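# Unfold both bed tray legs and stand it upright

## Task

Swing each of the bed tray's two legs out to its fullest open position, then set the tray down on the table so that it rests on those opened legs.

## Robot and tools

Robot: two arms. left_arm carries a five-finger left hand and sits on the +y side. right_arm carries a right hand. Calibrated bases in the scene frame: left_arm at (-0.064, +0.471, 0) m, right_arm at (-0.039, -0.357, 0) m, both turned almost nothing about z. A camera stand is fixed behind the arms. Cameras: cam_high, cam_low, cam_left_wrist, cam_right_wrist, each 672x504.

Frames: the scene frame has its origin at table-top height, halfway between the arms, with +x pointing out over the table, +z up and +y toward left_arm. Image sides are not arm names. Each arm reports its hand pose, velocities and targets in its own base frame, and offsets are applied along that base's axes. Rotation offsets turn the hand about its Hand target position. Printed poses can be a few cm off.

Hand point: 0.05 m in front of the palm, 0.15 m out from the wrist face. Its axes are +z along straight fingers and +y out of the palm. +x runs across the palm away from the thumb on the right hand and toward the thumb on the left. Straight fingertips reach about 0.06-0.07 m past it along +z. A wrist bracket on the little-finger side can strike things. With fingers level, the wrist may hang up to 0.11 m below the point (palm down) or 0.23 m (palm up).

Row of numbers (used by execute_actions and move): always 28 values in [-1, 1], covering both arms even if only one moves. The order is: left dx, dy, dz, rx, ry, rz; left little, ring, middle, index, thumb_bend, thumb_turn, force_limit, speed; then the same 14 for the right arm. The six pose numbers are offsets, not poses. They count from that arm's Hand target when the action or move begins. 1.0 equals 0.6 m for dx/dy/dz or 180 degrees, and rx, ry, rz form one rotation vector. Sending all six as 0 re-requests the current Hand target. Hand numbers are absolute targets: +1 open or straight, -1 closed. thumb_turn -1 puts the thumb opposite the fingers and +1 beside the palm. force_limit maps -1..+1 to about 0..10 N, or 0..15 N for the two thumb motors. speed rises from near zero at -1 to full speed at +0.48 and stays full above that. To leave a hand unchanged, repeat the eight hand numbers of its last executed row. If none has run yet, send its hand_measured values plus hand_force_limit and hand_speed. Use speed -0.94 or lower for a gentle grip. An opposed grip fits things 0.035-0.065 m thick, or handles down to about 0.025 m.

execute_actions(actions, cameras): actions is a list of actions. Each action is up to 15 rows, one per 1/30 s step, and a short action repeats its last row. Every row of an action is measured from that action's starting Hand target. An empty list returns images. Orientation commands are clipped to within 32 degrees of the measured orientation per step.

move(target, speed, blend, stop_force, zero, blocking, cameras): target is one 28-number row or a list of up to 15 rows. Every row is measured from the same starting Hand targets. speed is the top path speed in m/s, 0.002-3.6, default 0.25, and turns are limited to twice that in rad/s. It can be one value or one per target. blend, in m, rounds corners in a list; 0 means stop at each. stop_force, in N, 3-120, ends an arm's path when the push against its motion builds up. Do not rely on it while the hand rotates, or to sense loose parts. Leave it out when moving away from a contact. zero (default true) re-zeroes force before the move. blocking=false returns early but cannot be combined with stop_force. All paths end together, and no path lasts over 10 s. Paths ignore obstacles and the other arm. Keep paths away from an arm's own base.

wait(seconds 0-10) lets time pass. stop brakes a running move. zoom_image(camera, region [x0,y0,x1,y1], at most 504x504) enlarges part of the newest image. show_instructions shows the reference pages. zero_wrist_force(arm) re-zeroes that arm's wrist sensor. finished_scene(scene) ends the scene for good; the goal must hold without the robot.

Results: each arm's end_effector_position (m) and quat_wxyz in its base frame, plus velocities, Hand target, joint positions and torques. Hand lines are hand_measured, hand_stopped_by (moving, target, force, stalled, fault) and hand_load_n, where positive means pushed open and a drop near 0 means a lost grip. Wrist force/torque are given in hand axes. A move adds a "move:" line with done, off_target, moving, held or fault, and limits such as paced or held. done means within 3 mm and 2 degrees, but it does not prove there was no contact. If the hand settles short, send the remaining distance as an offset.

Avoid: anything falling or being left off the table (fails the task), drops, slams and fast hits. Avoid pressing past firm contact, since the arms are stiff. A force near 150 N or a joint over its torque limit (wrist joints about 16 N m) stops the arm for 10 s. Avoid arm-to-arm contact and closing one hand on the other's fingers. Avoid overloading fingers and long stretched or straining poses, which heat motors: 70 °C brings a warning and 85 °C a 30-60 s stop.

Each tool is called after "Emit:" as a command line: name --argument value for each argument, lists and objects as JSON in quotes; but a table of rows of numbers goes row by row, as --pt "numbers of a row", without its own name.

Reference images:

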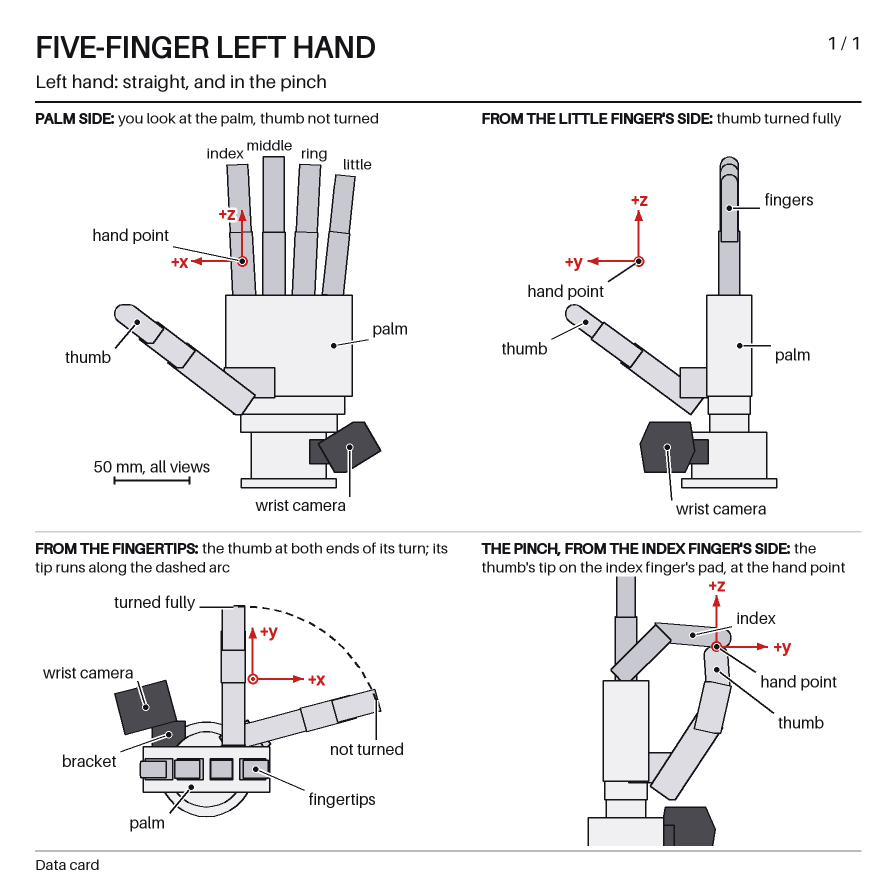

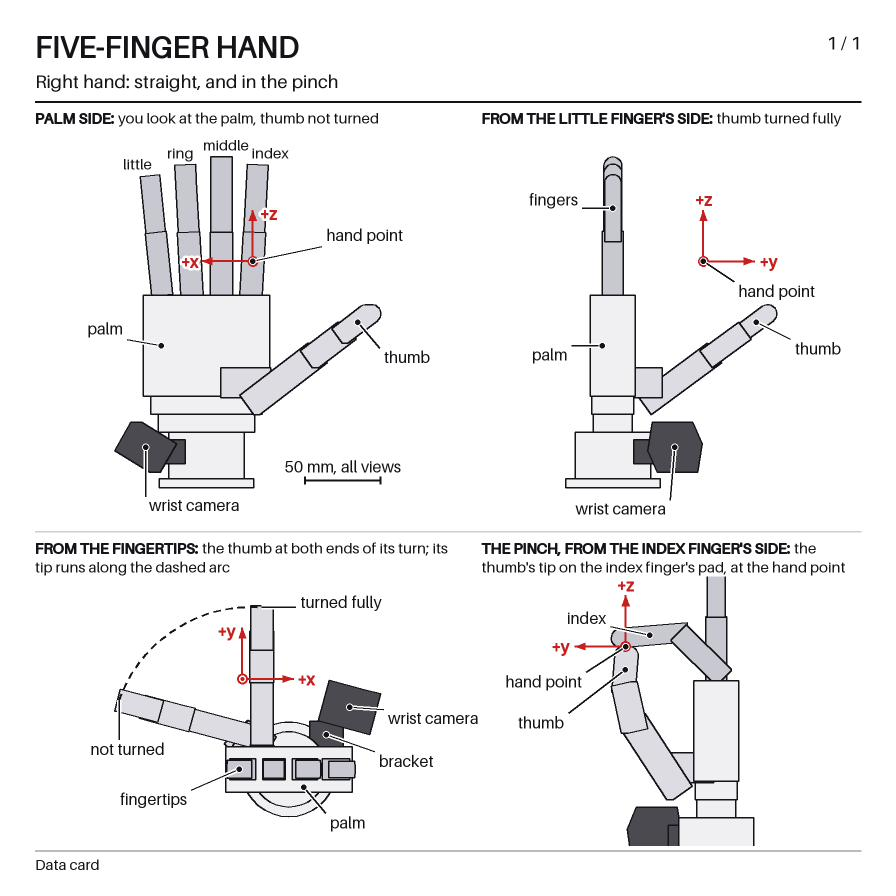

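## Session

Emit:
execute_actions --actions '[]'

Scene clock: 0.00 s.
left_arm: end_effector_position=(+0.5662, +0.1501, +0.2595) hand_measured=(+1.000, +1.000, +1.000, +1.000, +1.000, +1.000) hand_load_n=(+0.0, +0.0, +0.0, +0.0, +0.0, +0.0) hand_stopped_by=(target, target, target, target, target, target) hand_force_limit=0.00 hand_speed=-0.80 end_effector_quat_wxyz=(+0.253, +0.767, +0.532, +0.254) | right_arm: end_effector_position=(+0.3962, +0.4208, +0.3740) hand_measured=(+1.000, +1.000, +1.000, +1.000, +1.000, +1.000) hand_load_n=(+0.0, +0.0, +0.0, +0.0, +0.0, +0.0) hand_stopped_by=(target, target, target, target, target, target) hand_force_limit=0.00 hand_speed=-0.80 end_effector_quat_wxyz=(+0.105, +0.075, +0.985, +0.118)
Joint positions: left_arm=[3.94 -1.773 -1.712 2.381 -0.983 1.013] | right_arm=[0.493 -1.281 1.15 1.395 1.486 -0.913]
Joint velocities: within noise
Joint torques (N m): no reading
Motor temperatures (°C): left_arm=[27 26 27 36 36 32] | right_arm=[26 29 26 30 32 28]
Wrist force (N): no reading
Wrist torque (N m): no reading
Wrist force, peak (N): no reading
Hand target: left_arm +0.5662, +0.1501, +0.2595; +0.253, +0.767, +0.532, +0.254 | right_arm +0.3962, +0.4208, +0.3740; +0.105, +0.075, +0.985, +0.118

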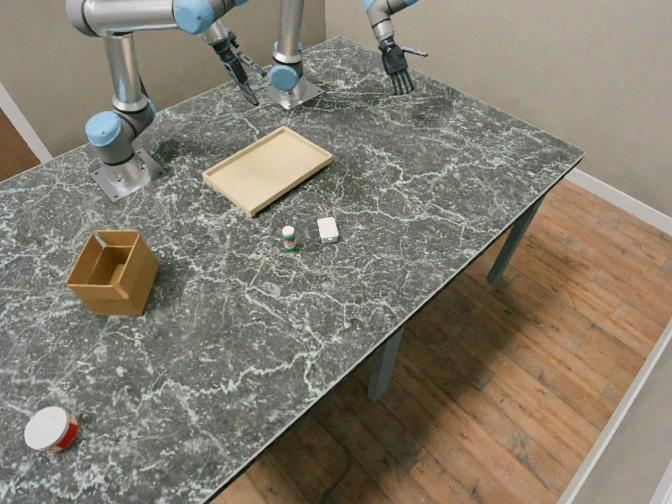

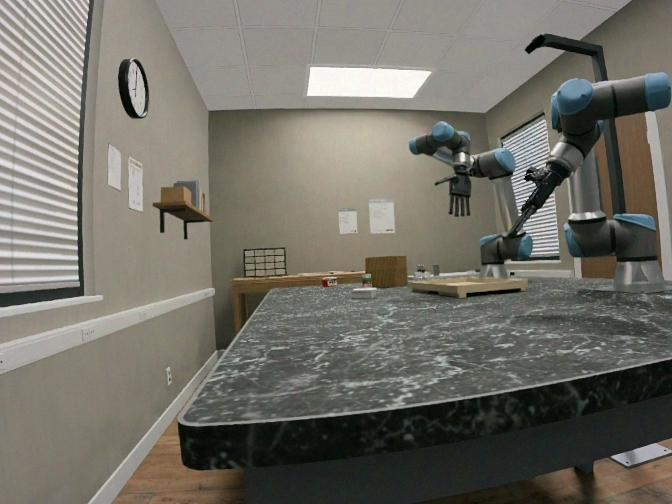

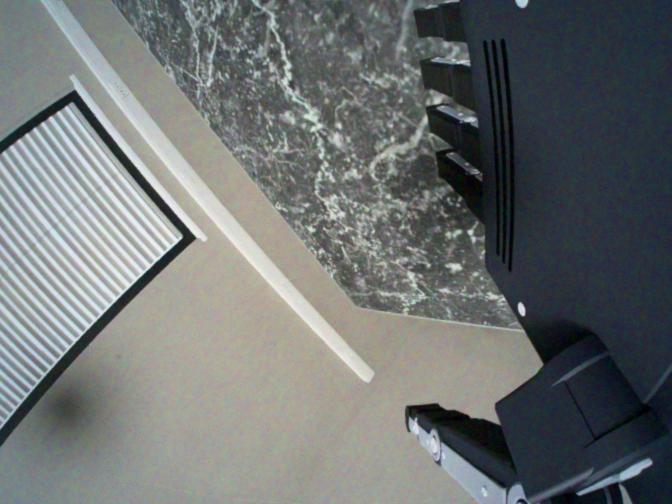

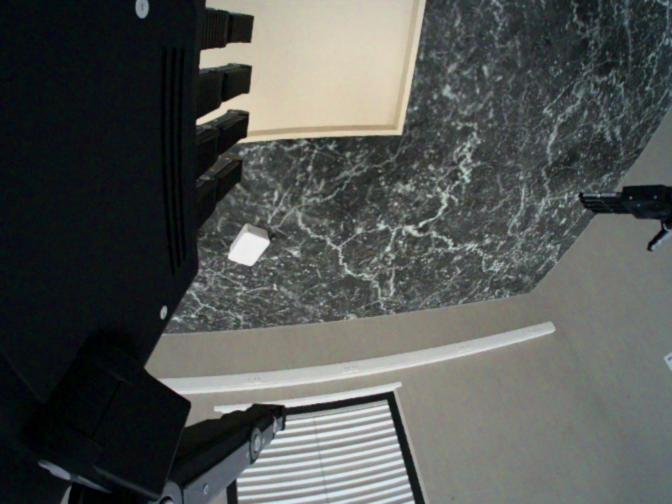

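Emit:
execute_actions --actions '[]'

Emit:
zoom_image --camera "cam_high" --region '[180, 80, 360, 260]'

Emit:
zoom_image --camera "cam_low" --region '[380, 200, 560, 330]'

Scene clock: 15.80 s.
left_arm: end_effector_position=(+0.5662, +0.1501, +0.2595) hand_measured=(+1.000, +1.000, +1.000, +1.000, +1.000, +1.000) hand_load_n=(+0.0, +0.0, +0.0, +0.0, +0.0, -0.5) hand_stopped_by=(target, target, target, target, target, target) hand_force_limit=0.00 hand_speed=-0.80 end_effector_quat_wxyz=(+0.253, +0.767, +0.532, +0.254) | right_arm: end_effector_position=(+0.3962, +0.4208, +0.3740) hand_measured=(+1.000, +1.000, +1.000, +1.000, +1.000, +1.000) hand_load_n=(+0.0, +0.0, +0.0, +0.0, +0.0, +0.0) hand_stopped_by=(target, target, target, target, target, target) hand_force_limit=0.00 hand_speed=-0.80 end_effector_quat_wxyz=(+0.105, +0.075, +0.985, +0.118)
Joint positions: left_arm=[3.94 -1.773 -1.712 2.381 -0.983 1.013] | right_arm=[0.493 -1.281 1.15 1.395 1.486 -0.913]
Joint velocities: within noise
Joint torques (N m): left_arm=[-0.22 26.19 19.56 -1.68 0.84 -0.04] | right_arm=[-0.06 -30.95 -17.81 1.72 0 0.08]
Motor temperatures (°C): left_arm=[27 26 27 36 36 32] | right_arm=[26 29 26 30 32 28]
Wrist force (N): left_arm=[-0.2 -0.3 0.0] | right_arm=[-0.1 0.0 0.0]
Wrist torque (N m): left_arm=[-0.05 0.04 0.00] | right_arm=[0.00 0.01 -0.01]
Wrist force, peak (N): left_arm=[-0.1 -0.5 -0.3] | right_arm=[-0.1 0.4 0.2]
Hand target: left_arm +0.5662, +0.1501, +0.2595; +0.253, +0.767, +0.532, +0.254 | right_arm +0.3962, +0.4208, +0.3740; +0.105, +0.075, +0.985, +0.118

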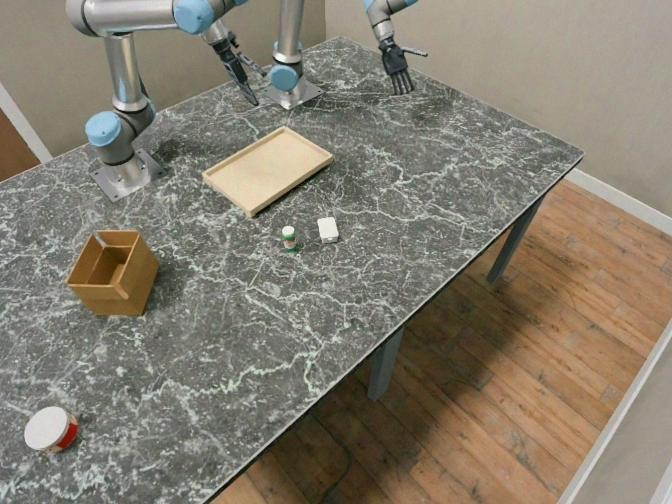

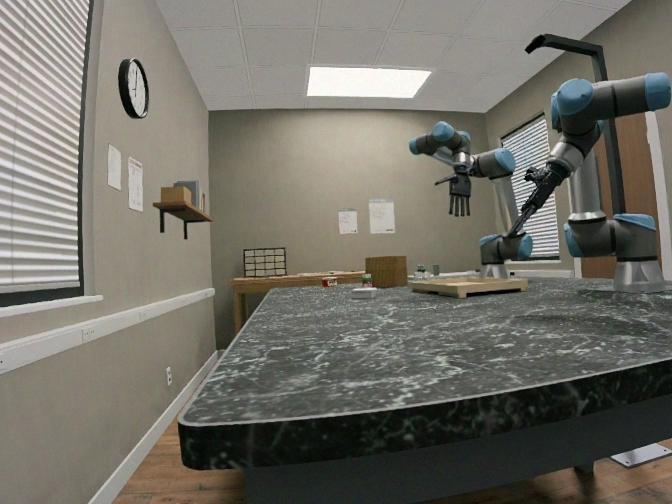

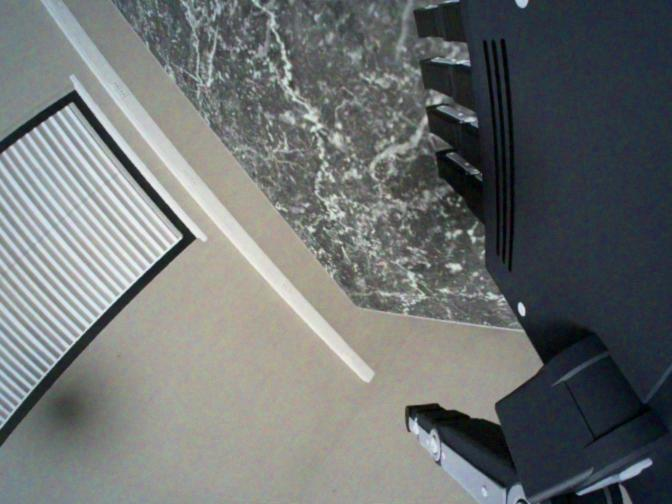

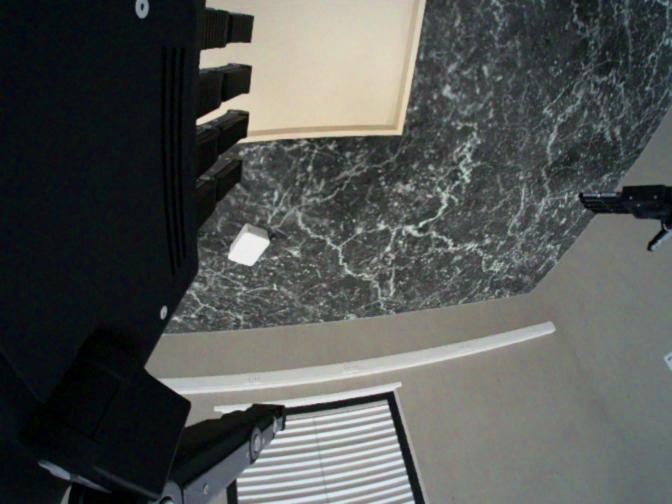

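Scaled by 2.800 from the camera's 672x504 image, which has a finer 960x720 frame.

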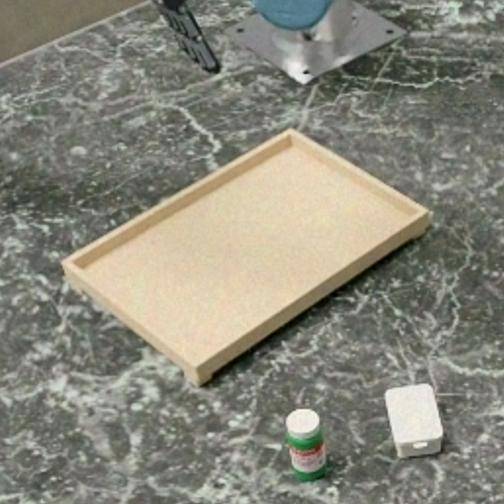

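Scaled by 2.800 from the camera's 672x504 image, which has a finer 960x720 frame.

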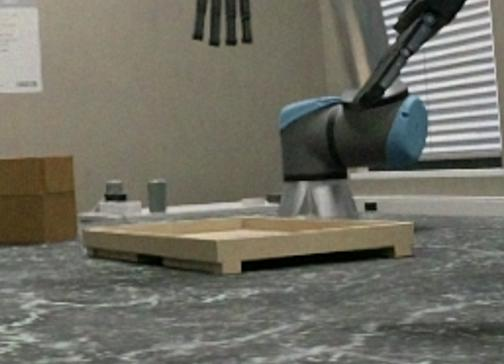

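Emit:
move --target '[-0.36,-0.583,0.151,0.2036,-0.0384,-0.3816,1,1,1,1,1,-1,0,0, 0.0647,-0.535,-0.29,-0.0313,0.0636,0.0525,0,0,0,0,1,-1,0,0]' --speed 0.3 --cameras '["all"]'

Scene clock: 34.37 s.
left_arm: end_effector_position=(+0.3502, -0.1997, +0.3501) hand_measured=(+1.000, +1.000, +1.000, +1.000, +1.000, -1.000) hand_load_n=(+0.0, +0.0, +0.0, +0.0, +0.0, +0.0) hand_stopped_by=(target, target, target, target, target, target) hand_force_limit=0.00 hand_speed=0.00 end_effector_quat_wxyz=(+0.140, +0.951, -0.101, +0.257) | right_arm: end_effector_position=(+0.4349, +0.0998, +0.2000) hand_measured=(+0.000, +0.000, +0.000, +0.000, +1.000, -1.000) hand_load_n=(+0.0, +0.0, +0.0, +0.0, +0.0, +0.0) hand_stopped_by=(target, target, target, target, target, target) hand_force_limit=0.00 hand_speed=0.00 end_effector_quat_wxyz=(+0.000, +0.000, +0.998, +0.070)
Joint positions: left_arm=[3.492 -1.312 -1.851 1.964 -1.096 2.042] | right_arm=[-0.323 -1.3 1.657 1.258 1.438 -1.897]
Joint torques (N m): left_arm=[-10.87 -2.62 33.38 -5.28 -1.62 -2.39] | right_arm=[-10.23 -21.05 -26.22 -0.54 2.14 -1.16]
Wrist force (N): left_arm=[-0.3 0.1 0.4] | right_arm=[-0.7 -0.5 0.4]
Wrist torque (N m): left_arm=[0.04 0.11 -0.03] | right_arm=[-0.03 0.07 0.00]
Wrist force, peak (N): left_arm=[0.0 0.9 0.4] | right_arm=[-0.3 -2.7 0.9]
Hand target: left_arm +0.3502, -0.1997, +0.3501; +0.140, +0.951, -0.101, +0.257 | right_arm +0.4350, +0.0998, +0.2000; +0.000, +0.000, +0.998, +0.070
Off the commanded pose: left_arm 0.000 m, 0 deg | right_arm 0.000 m, 0 deg.
move: done

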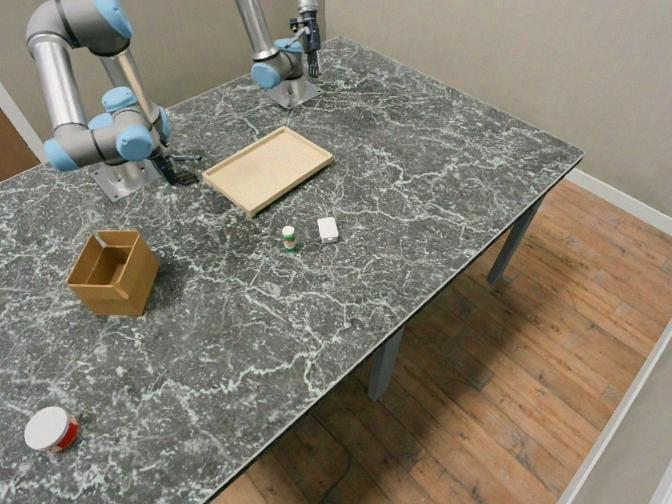

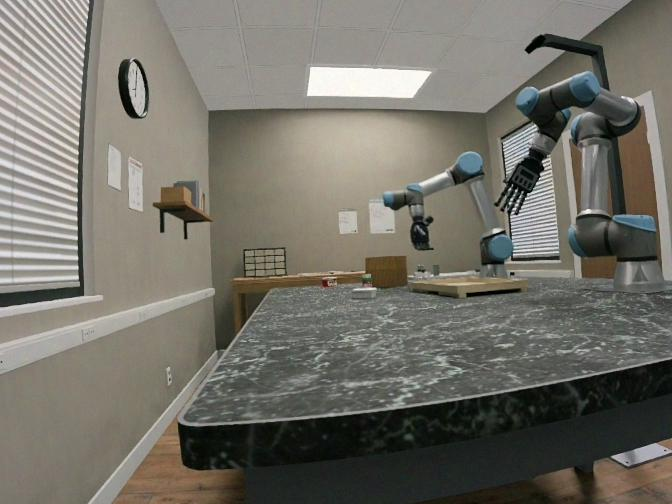

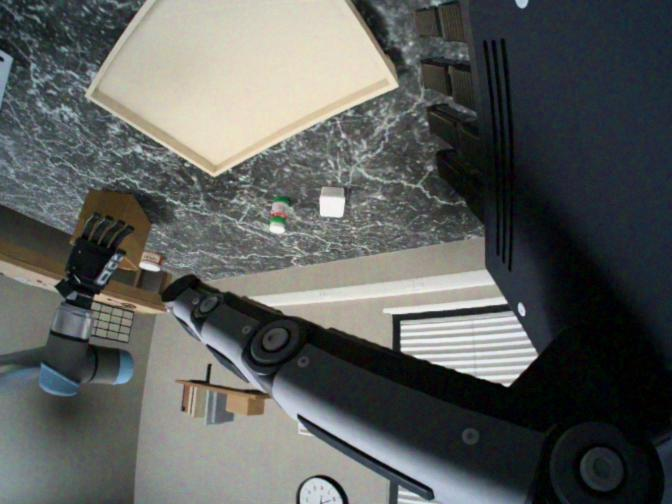

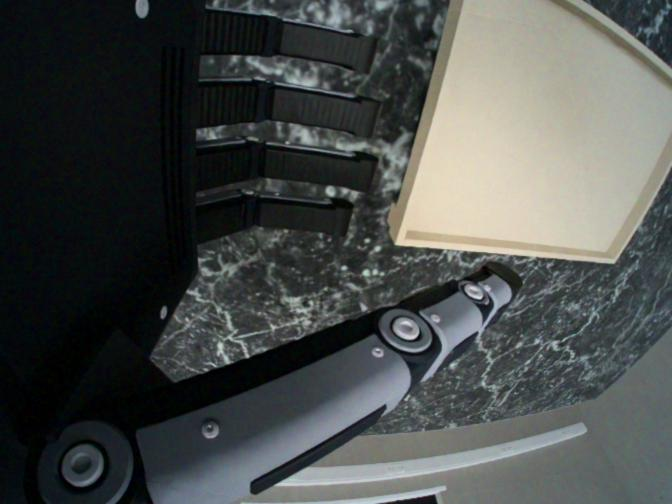

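Emit:
move --target '[0,0,0,0,0,0,1,1,1,1,1,-1,0,0, 0,0,-0.2333,0,0,0,0,0,0,0,1,-1,0,0]' --speed 0.2 --cameras '["cam_high","cam_right_wrist"]'

Emit:
zoom_image --camera "cam_high" --region '[120, 80, 360, 260]'

Scene clock: 50.23 s.
left_arm: end_effector_position=(+0.3502, -0.1997, +0.3501) hand_measured=(+1.000, +1.000, +1.000, +1.000, +1.000, -1.000) hand_load_n=(+0.0, +0.0, +0.0, +0.0, +0.0, +0.0) hand_stopped_by=(target, target, target, target, target, target) hand_force_limit=0.00 hand_speed=0.00 end_effector_quat_wxyz=(+0.140, +0.951, -0.101, +0.257) | right_arm: end_effector_position=(+0.4350, +0.0998, +0.0601) hand_measured=(+0.000, +0.000, +0.000, +0.000, +1.000, -1.000) hand_load_n=(+0.0, +0.0, +0.0, +0.0, -0.5, +0.0) hand_stopped_by=(target, target, target, target, target, target) hand_force_limit=0.00 hand_speed=0.00 end_effector_quat_wxyz=(+0.000, +0.000, +0.998, +0.070)
Joint positions: left_arm=[3.492 -1.312 -1.851 1.964 -1.096 2.042] | right_arm=[-0.323 -1.131 1.83 0.917 1.438 -1.897]
Joint torques (N m): left_arm=[-11.68 -2.63 33 -5 -1.77 -2.28] | right_arm=[11 -23.32 -2.59 -0.71 -1.96 1.13]
Wrist force (N): left_arm=[-0.1 -0.1 0.7] | right_arm=[-0.5 -0.3 0.3]
Wrist torque (N m): left_arm=[0.00 0.08 -0.01] | right_arm=[0.01 0.00 0.01]
Wrist force, peak (N): left_arm=[0.2 -0.4 0.7] | right_arm=[-0.6 -0.5 1.3]
Hand target: left_arm +0.3502, -0.1997, +0.3501; +0.140, +0.951, -0.101, +0.257 | right_arm +0.4350, +0.0998, +0.0600; +0.000, +0.000, +0.998, +0.070
Off the commanded pose: left_arm 0.000 m, 0 deg | right_arm 0.000 m, 0 deg.
move: done
Images, in order (width x height): cam_high 672x504, cam_right_wrist 672x504.

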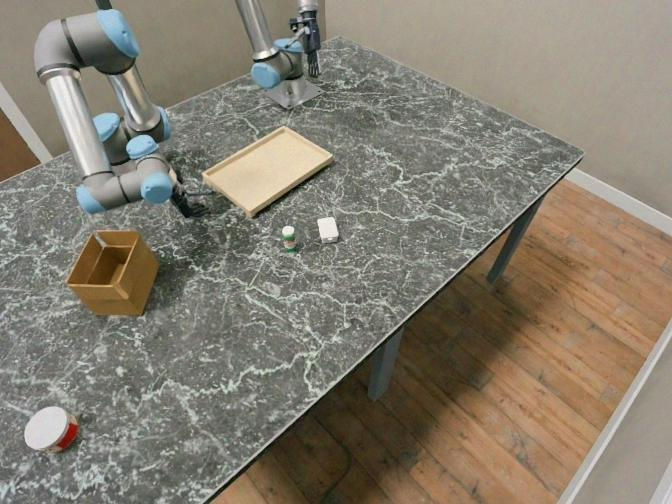

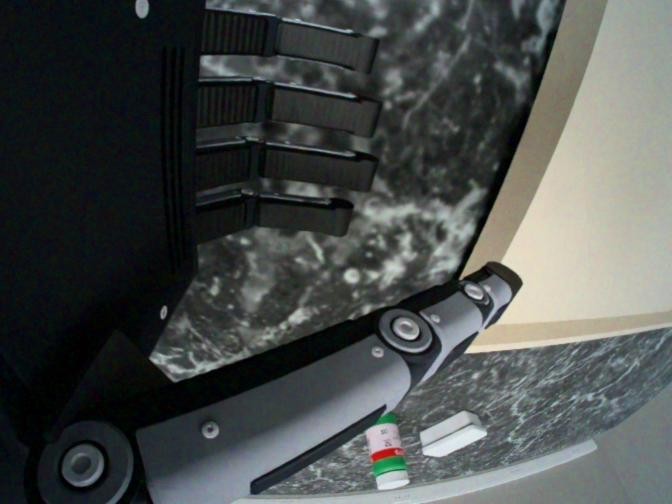

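Scaled by 2.100 from the camera's 672x504 image, which has a finer 960x720 frame.

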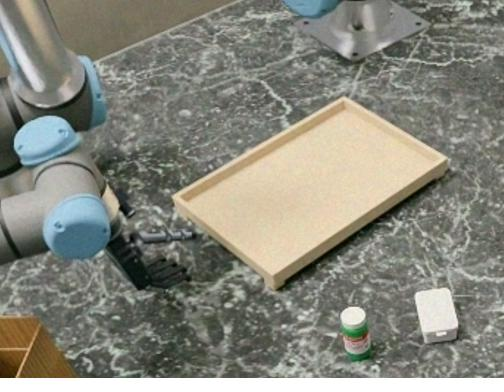

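Emit:
zoom_image --camera "cam_high" --region '[160, 150, 270, 230]'

Scaled by 4.582 from the camera's 672x504 image, which has a finer 960x720 frame.

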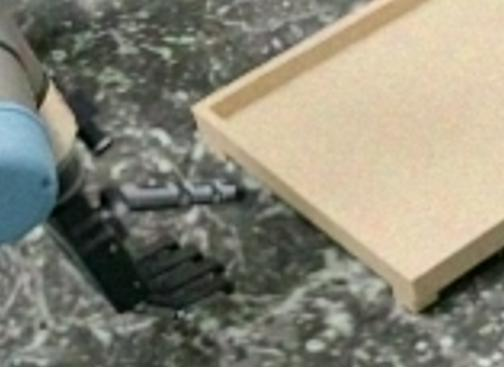

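Emit:
move --target '[0,0,0,0,0,0,1,1,1,1,1,-1,0,0, -0.00833,0.05,-0.04,0,0,0,0,0,0,0,1,-1,0,0]' --speed 0.1 --cameras '["cam_high","cam_right_wrist"]'

Emit:
move --target '[0,0,0,0,0,0,1,1,1,1,1,-1,0,0, 0,0,-0.02,0,0,0,0,0,0,0,1,-1,0,0]' --speed 0.01 --stop_force 3 --cameras '["cam_low"]'

Emit:
zoom_image --camera "cam_low" --region '[380, 230, 560, 320]'

Scene clock: 63.40 s.
left_arm: end_effector_position=(+0.3502, -0.1997, +0.3501) hand_measured=(+1.000, +1.000, +1.000, +1.000, +1.000, -1.000) hand_load_n=(+0.0, +0.0, +0.0, +0.0, +0.0, +0.0) hand_stopped_by=(target, target, target, target, target, target) hand_force_limit=0.00 hand_speed=0.00 end_effector_quat_wxyz=(+0.140, +0.951, -0.101, +0.257) | right_arm: end_effector_position=(+0.4300, +0.1297, +0.0361) hand_measured=(+0.000, +0.000, +0.000, +0.000, +1.000, -1.000) hand_load_n=(+0.0, +0.5, +0.0, +0.0, +0.0, +0.0) hand_stopped_by=(target, target, target, target, target, target) hand_force_limit=0.00 hand_speed=0.00 end_effector_quat_wxyz=(+0.000, +0.000, +0.998, +0.070)
Joint positions: left_arm=[3.492 -1.312 -1.851 1.964 -1.096 2.042] | right_arm=[-0.251 -1.101 1.858 0.848 1.435 -1.825]
Joint torques (N m): left_arm=[-11.38 -2.48 33.12 -4.14 -1.83 -2.24] | right_arm=[11.38 -23.96 -2.37 -0.53 -2.53 1.52]
Wrist force (N): left_arm=[-0.2 0.0 0.2] | right_arm=[-0.2 -0.2 0.0]
Wrist torque (N m): left_arm=[0.05 0.08 -0.02] | right_arm=[0.03 -0.03 -0.05]
Wrist force, peak (N): left_arm=[0.0 -0.4 0.7] | right_arm=[-0.7 -0.7 -0.1]
Hand target: left_arm +0.3502, -0.1997, +0.3501; +0.140, +0.951, -0.101, +0.257 | right_arm +0.4300, +0.1298, +0.0360; +0.000, +0.000, +0.998, +0.070
Off the commanded pose: left_arm 0.000 m, 0 deg | right_arm 0.000 m, 0 deg.
move: done
Images, in order (width x height): cam_high 672x504, cam_right_wrist 672x504.

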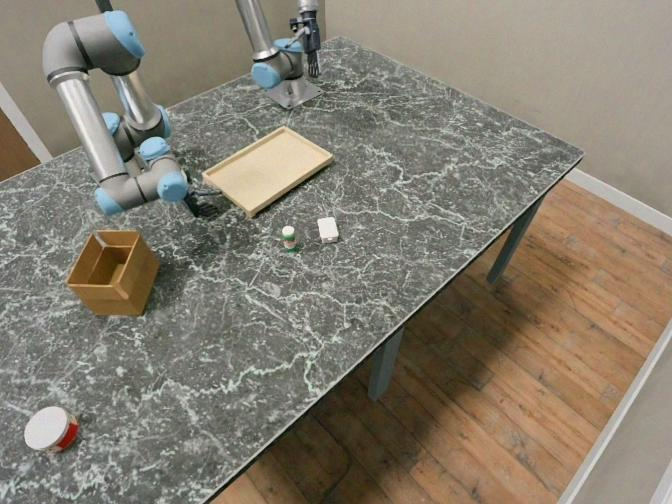

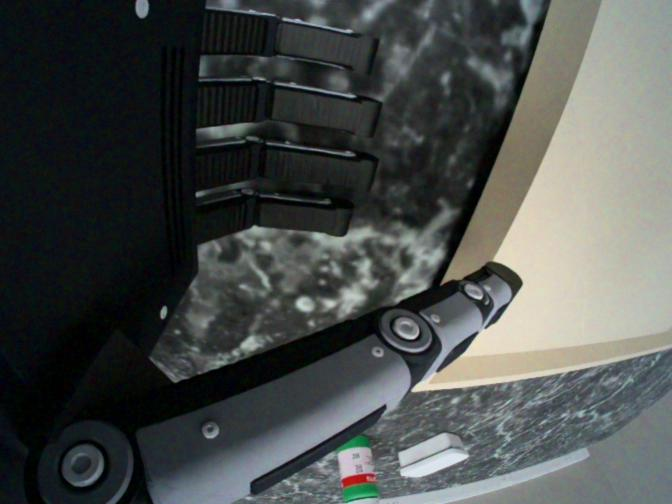

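Scene clock: 65.33 s.
left_arm: end_effector_position=(+0.3502, -0.1997, +0.3501) hand_measured=(+1.000, +1.000, +1.000, +1.000, +1.000, -1.000) hand_load_n=(+0.5, +0.0, +0.0, +0.0, +0.0, +0.0) hand_stopped_by=(target, target, target, target, target, target) hand_force_limit=0.00 hand_speed=0.00 end_effector_quat_wxyz=(+0.140, +0.951, -0.101, +0.257) | right_arm: end_effector_position=(+0.4300, +0.1298, +0.0285) hand_measured=(+0.000, +0.000, +0.000, +0.000, +1.000, -1.000) hand_load_n=(+0.0, -1.5, -2.0, +0.0, +0.0, +0.0) hand_stopped_by=(target, target, target, target, target, target) hand_force_limit=0.00 hand_speed=0.00 end_effector_quat_wxyz=(+0.000, +0.000, +0.998, +0.070)
Joint positions: left_arm=[3.492 -1.312 -1.851 1.964 -1.096 2.042] | right_arm=[-0.251 -1.088 1.863 0.831 1.435 -1.825]
Joint torques (N m): left_arm=[-11.03 -2.71 32.98 -3.51 -1.79 -2.38] | right_arm=[11.35 -38.84 -20.41 4.38 -1.51 0.78]
Wrist force (N): left_arm=[-0.2 -0.1 0.2] | right_arm=[0.5 -0.5 -4.4]
Wrist torque (N m): left_arm=[0.04 0.10 -0.02] | right_arm=[0.02 0.14 -0.07]
Wrist force, peak (N): left_arm=[-0.2 -0.2 0.7] | right_arm=[-0.6 -4.1 -11.6]
Hand target: left_arm +0.3502, -0.1997, +0.3501; +0.140, +0.951, -0.101, +0.257 | right_arm +0.4300, +0.1298, +0.0285; +0.000, +0.000, +0.998, +0.070 (not the last commanded pose)
Off the commanded pose: left_arm 0.000 m, 0 deg | right_arm 0.005 m, 0 deg.
move: contact (right_arm)
Images, in order (width x height): cam_low 672x504.

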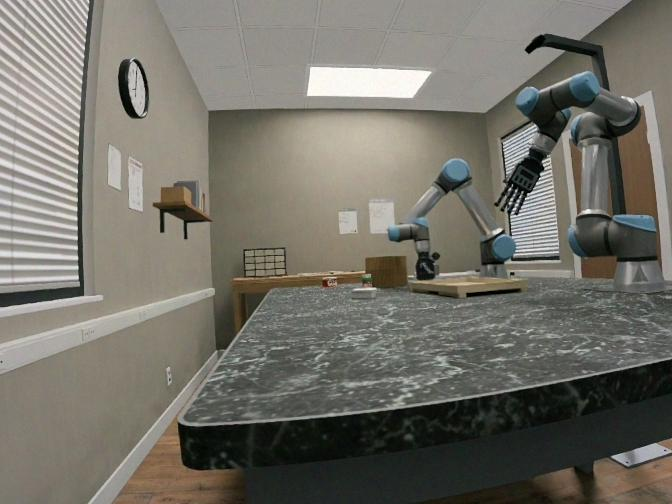

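Scaled by 2.800 from the camera's 672x504 image, which has a finer 960x720 frame.

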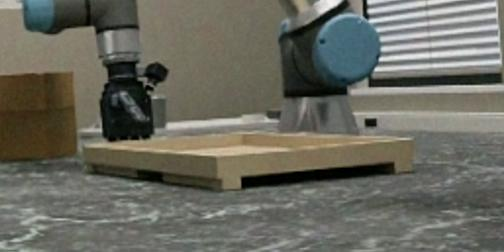

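Emit:
move --target '[0,0,0,0,0,0,1,1,1,1,1,-1,0,0, 0,0,0.0015,0,0,0,0,0,0,0,1,-1,0,0]' --speed 0.05

Emit:
move --target '[0,0,0,0,0,0,1,1,1,1,1,-1,0,0, 0,0.03333,0,0,0,0,0,0,0,0,1,-1,0,0]' --speed 0.04 --cameras '["cam_right_wrist","cam_high"]'

Emit:
zoom_image --camera "cam_right_wrist" --region '[250, 0, 600, 260]'

Emit:
zoom_image --camera "cam_high" --region '[160, 150, 270, 230]'

Scene clock: 71.40 s.
left_arm: end_effector_position=(+0.3502, -0.1997, +0.3501) hand_measured=(+1.000, +1.000, +1.000, +1.000, +1.000, -1.000) hand_load_n=(+0.0, +0.0, +0.0, +0.0, +0.0, +0.0) hand_stopped_by=(target, target, target, target, target, target) hand_force_limit=0.00 hand_speed=0.00 end_effector_quat_wxyz=(+0.140, +0.951, -0.101, +0.257) | right_arm: end_effector_position=(+0.4300, +0.1298, +0.0294) hand_measured=(+0.000, +0.000, +0.000, +0.000, +1.000, -1.000) hand_load_n=(+0.0, +0.0, +0.0, +0.0, +0.0, +0.0) hand_stopped_by=(target, target, target, target, target, target) hand_force_limit=0.00 hand_speed=0.00 end_effector_quat_wxyz=(+0.000, +0.000, +0.998, +0.070)
Joint positions: left_arm=[3.492 -1.312 -1.851 1.964 -1.096 2.042] | right_arm=[-0.251 -1.089 1.862 0.833 1.435 -1.825]
Joint torques (N m): left_arm=[-11.75 -2.21 33.04 -2.74 -1.76 -2.35] | right_arm=[10.06 -39.52 -21.09 5.47 -1.56 -0.71]
Wrist force (N): left_arm=[-0.1 0.1 0.3] | right_arm=[0.0 -0.1 -0.1]
Wrist torque (N m): left_arm=[0.05 0.08 -0.01] | right_arm=[0.05 -0.06 -0.03]
Wrist force, peak (N): left_arm=[-0.3 -0.3 0.8] | right_arm=[0.7 -0.2 -4.8]
Hand target: left_arm +0.3502, -0.1997, +0.3501; +0.140, +0.951, -0.101, +0.257 | right_arm +0.4300, +0.1298, +0.0294; +0.000, +0.000, +0.998, +0.070
Off the commanded pose: left_arm 0.000 m, 0 deg | right_arm 0.000 m, 0 deg.
move: done

Scene clock: 72.30 s.
left_arm: end_effector_position=(+0.3502, -0.1997, +0.3501) hand_measured=(+1.000, +1.000, +1.000, +1.000, +1.000, -1.000) hand_load_n=(+0.0, +0.0, +0.0, +0.0, +0.0, +0.0) hand_stopped_by=(target, target, target, target, target, target) hand_force_limit=0.00 hand_speed=0.00 end_effector_quat_wxyz=(+0.140, +0.951, -0.101, +0.257) | right_arm: end_effector_position=(+0.4300, +0.1497, +0.0294) hand_measured=(+0.000, +0.000, +0.000, +0.000, +1.000, -1.000) hand_load_n=(+0.0, +0.0, +0.0, +0.0, +0.0, +0.5) hand_stopped_by=(target, target, target, target, target, target) hand_force_limit=0.00 hand_speed=0.00 end_effector_quat_wxyz=(+0.000, +0.000, +0.998, +0.070)
Joint positions: left_arm=[3.492 -1.312 -1.851 1.964 -1.096 2.042] | right_arm=[-0.2 -1.086 1.855 0.83 1.433 -1.773]
Joint torques (N m): left_arm=[-10.96 -2.56 33.06 -2.48 -1.66 -2.24] | right_arm=[10.99 -25.06 -21.35 -0.58 -2.43 1.35]
Wrist force (N): left_arm=[0.0 -0.3 0.6] | right_arm=[-0.3 0.0 0.4]
Wrist torque (N m): left_arm=[-0.02 0.08 -0.01] | right_arm=[0.03 -0.04 -0.04]
Wrist force, peak (N): left_arm=[0.2 0.1 0.7] | right_arm=[0.0 -0.6 -0.3]
Hand target: left_arm +0.3502, -0.1997, +0.3501; +0.140, +0.951, -0.101, +0.257 | right_arm +0.4300, +0.1498, +0.0294; +0.000, +0.000, +0.998, +0.070
Off the commanded pose: left_arm 0.000 m, 0 deg | right_arm 0.000 m, 0 deg.
move: done
Images, in order (width x height): cam_high 672x504, cam_right_wrist 672x504.

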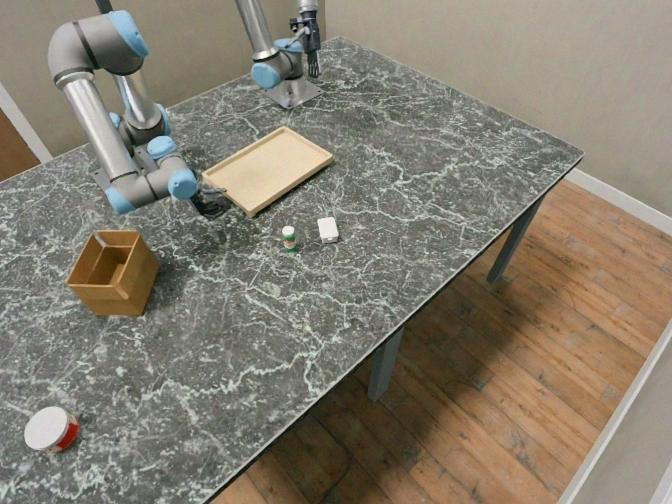

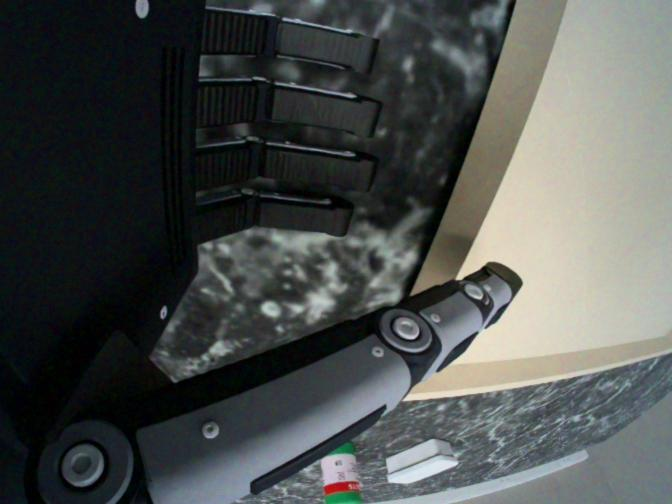

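Scaled by 1.440 from the camera's 672x504 image, which has a finer 960x720 frame.

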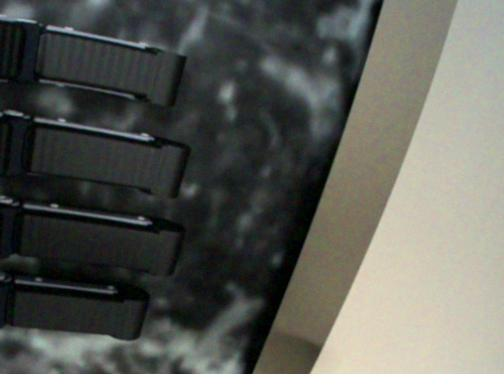

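Scaled by 4.582 from the camera's 672x504 image, which has a finer 960x720 frame.

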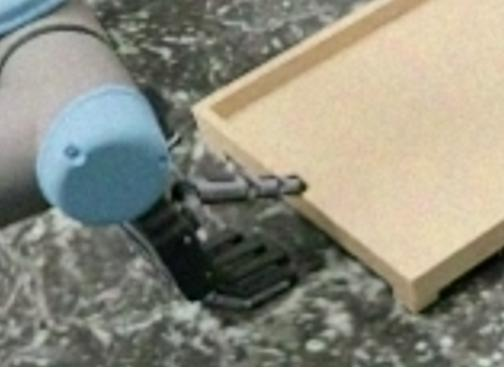

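Emit:
move --target '[0,0,0,0,0,0,1,1,1,1,1,-1,0,0, -0.0067,0.0415,0,0,0,-0.0278,0,0,0,0,1,-1,0,0]' --speed 0.04 --cameras '["cam_right_wrist","cam_high"]'

Emit:
zoom_image --camera "cam_right_wrist" --region '[250, 0, 600, 260]'

Emit:
zoom_image --camera "cam_high" --region '[160, 150, 270, 230]'

Scene clock: 84.30 s.
left_arm: end_effector_position=(+0.3502, -0.1997, +0.3501) hand_measured=(+1.000, +1.000, +1.000, +1.000, +1.000, -1.000) hand_load_n=(+0.0, +0.0, +0.0, +0.0, +0.5, +0.0) hand_stopped_by=(target, target, target, target, target, target) hand_force_limit=0.00 hand_speed=0.00 end_effector_quat_wxyz=(+0.140, +0.951, -0.101, +0.257) | right_arm: end_effector_position=(+0.4260, +0.1747, +0.0295) hand_measured=(+0.000, +0.000, +0.000, +0.000, +1.000, -1.000) hand_load_n=(+0.0, +0.0, +0.0, +0.0, +0.0, +0.0) hand_stopped_by=(target, target, target, target, target, target) hand_force_limit=0.00 hand_speed=0.00 end_effector_quat_wxyz=(+0.003, +0.043, +0.997, +0.070)
Joint positions: left_arm=[3.492 -1.312 -1.851 1.964 -1.096 2.042] | right_arm=[-0.132 -1.103 1.876 0.804 1.43 -1.616]
Joint torques (N m): left_arm=[-11.24 -2.01 32.64 -1.51 -1.79 -2.42] | right_arm=[11.16 -39.31 -2.29 -0.61 -0.18 1.31]
Wrist force (N): left_arm=[-0.2 0.0 0.3] | right_arm=[-0.2 -0.4 0.1]
Wrist torque (N m): left_arm=[0.05 0.08 -0.02] | right_arm=[0.00 -0.02 -0.06]
Wrist force, peak (N): left_arm=[0.2 -0.2 0.7] | right_arm=[-0.6 -0.2 0.6]
Hand target: left_arm +0.3502, -0.1997, +0.3501; +0.140, +0.951, -0.101, +0.257 | right_arm +0.4260, +0.1747, +0.0294; +0.003, +0.043, +0.997, +0.070
Off the commanded pose: left_arm 0.000 m, 0 deg | right_arm 0.000 m, 0 deg.
move: done
Images, in order (width x height): cam_high 672x504, cam_right_wrist 672x504.

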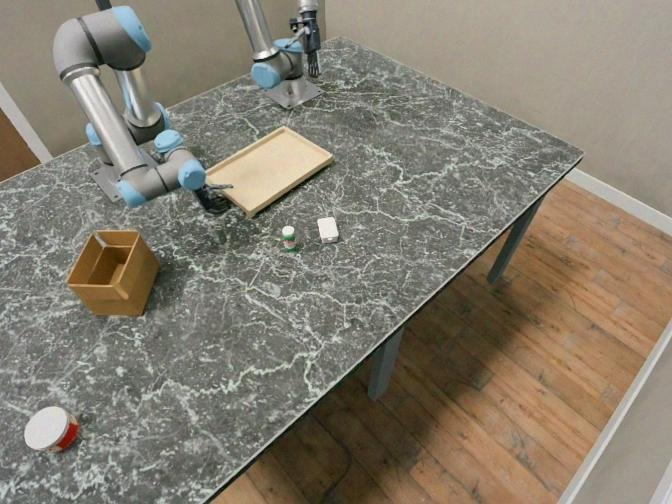

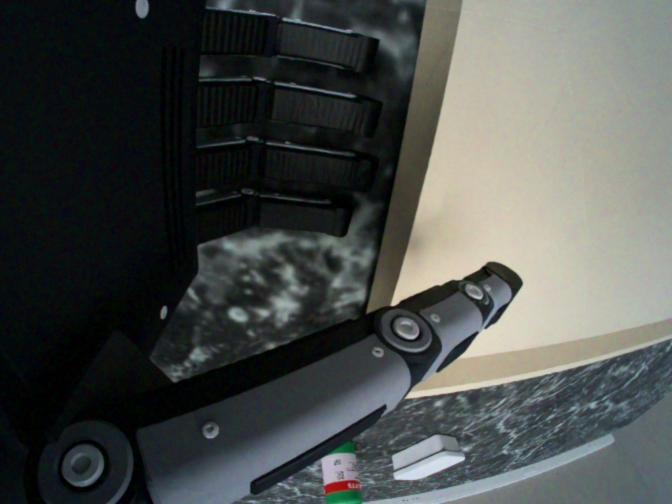

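Scaled by 1.440 from the camera's 672x504 image, which has a finer 960x720 frame.

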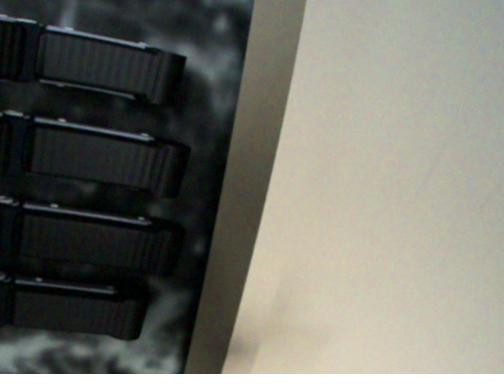

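Scaled by 4.582 from the camera's 672x504 image, which has a finer 960x720 frame.

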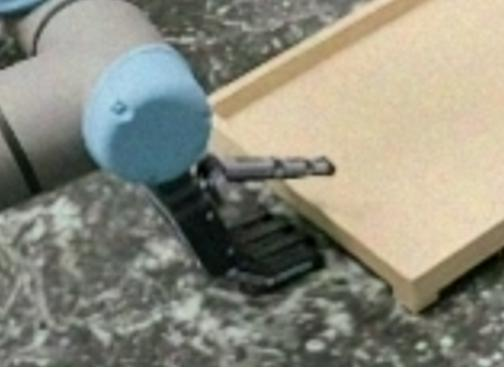

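Emit:
move --target '[0,0,0,0,0,0,1,1,1,1,1,-1,0,0, 0.0036,0.0415,0,0,0,0,0,0,0,0,1,-1,0,0]' --speed 0.02 --stop_force 3 --cameras '["cam_right_wrist","cam_high"]'

Emit:
zoom_image --camera "cam_high" --region '[160, 110, 340, 230]'

Scene clock: 98.53 s.
left_arm: end_effector_position=(+0.3502, -0.1997, +0.3501) hand_measured=(+1.000, +1.000, +1.000, +1.000, +1.000, -1.000) hand_load_n=(+0.0, +0.0, +0.0, +0.0, +0.0, +0.0) hand_stopped_by=(target, target, target, target, target, target) hand_force_limit=0.00 hand_speed=0.00 end_effector_quat_wxyz=(+0.140, +0.951, -0.101, +0.257) | right_arm: end_effector_position=(+0.4281, +0.1996, +0.0294) hand_measured=(+0.000, +0.000, +0.000, +0.000, +1.000, -1.000) hand_load_n=(+0.0, +0.5, +0.0, +0.5, -0.5, +0.0) hand_stopped_by=(target, target, target, target, target, target) hand_force_limit=0.00 hand_speed=0.00 end_effector_quat_wxyz=(+0.003, +0.043, +0.997, +0.070)
Joint positions: left_arm=[3.492 -1.312 -1.851 1.964 -1.096 2.042] | right_arm=[-0.066 -1.09 1.85 0.808 1.43 -1.549]
Joint torques (N m): left_arm=[-11.57 -1.1 32.77 -0.11 -1.68 -2.22] | right_arm=[11.58 -24.96 -21.83 5.48 1.96 1.41]
Wrist force (N): left_arm=[-0.1 -0.2 0.2] | right_arm=[-0.2 -1.5 1.3]
Wrist torque (N m): left_arm=[0.02 0.07 -0.01] | right_arm=[-0.08 -0.07 -0.07]
Wrist force, peak (N): left_arm=[0.2 -0.5 0.7] | right_arm=[-0.1 -1.7 1.6]
Hand target: left_arm +0.3502, -0.1997, +0.3501; +0.140, +0.951, -0.101, +0.257 | right_arm +0.4281, +0.1996, +0.0294; +0.003, +0.043, +0.997, +0.070
Off the commanded pose: left_arm 0.000 m, 0 deg | right_arm 0.000 m, 0 deg.
move: done
Images, in order (width x height): cam_high 672x504, cam_right_wrist 672x504.

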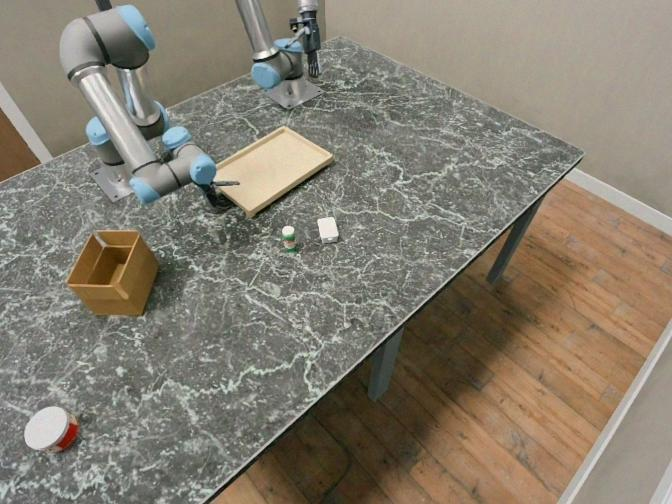

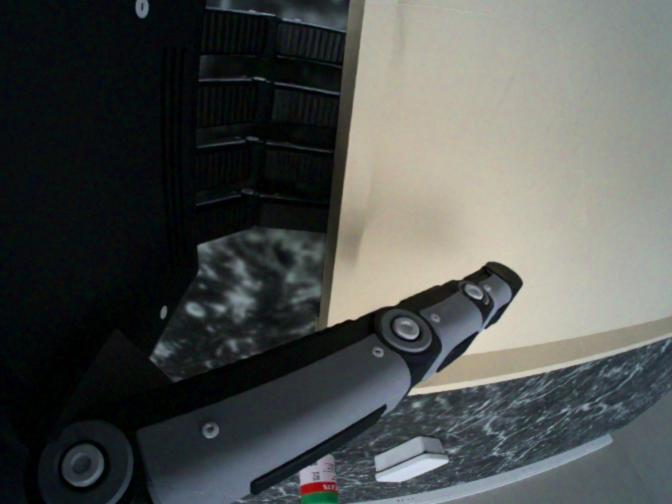

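Scaled by 2.800 from the camera's 672x504 image, which has a finer 960x720 frame.

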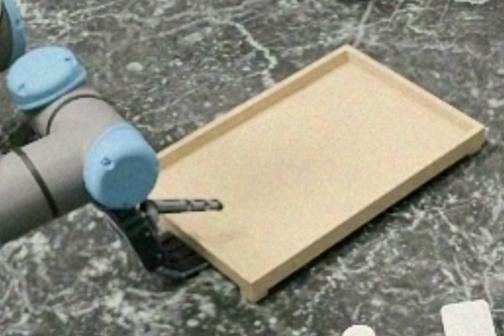

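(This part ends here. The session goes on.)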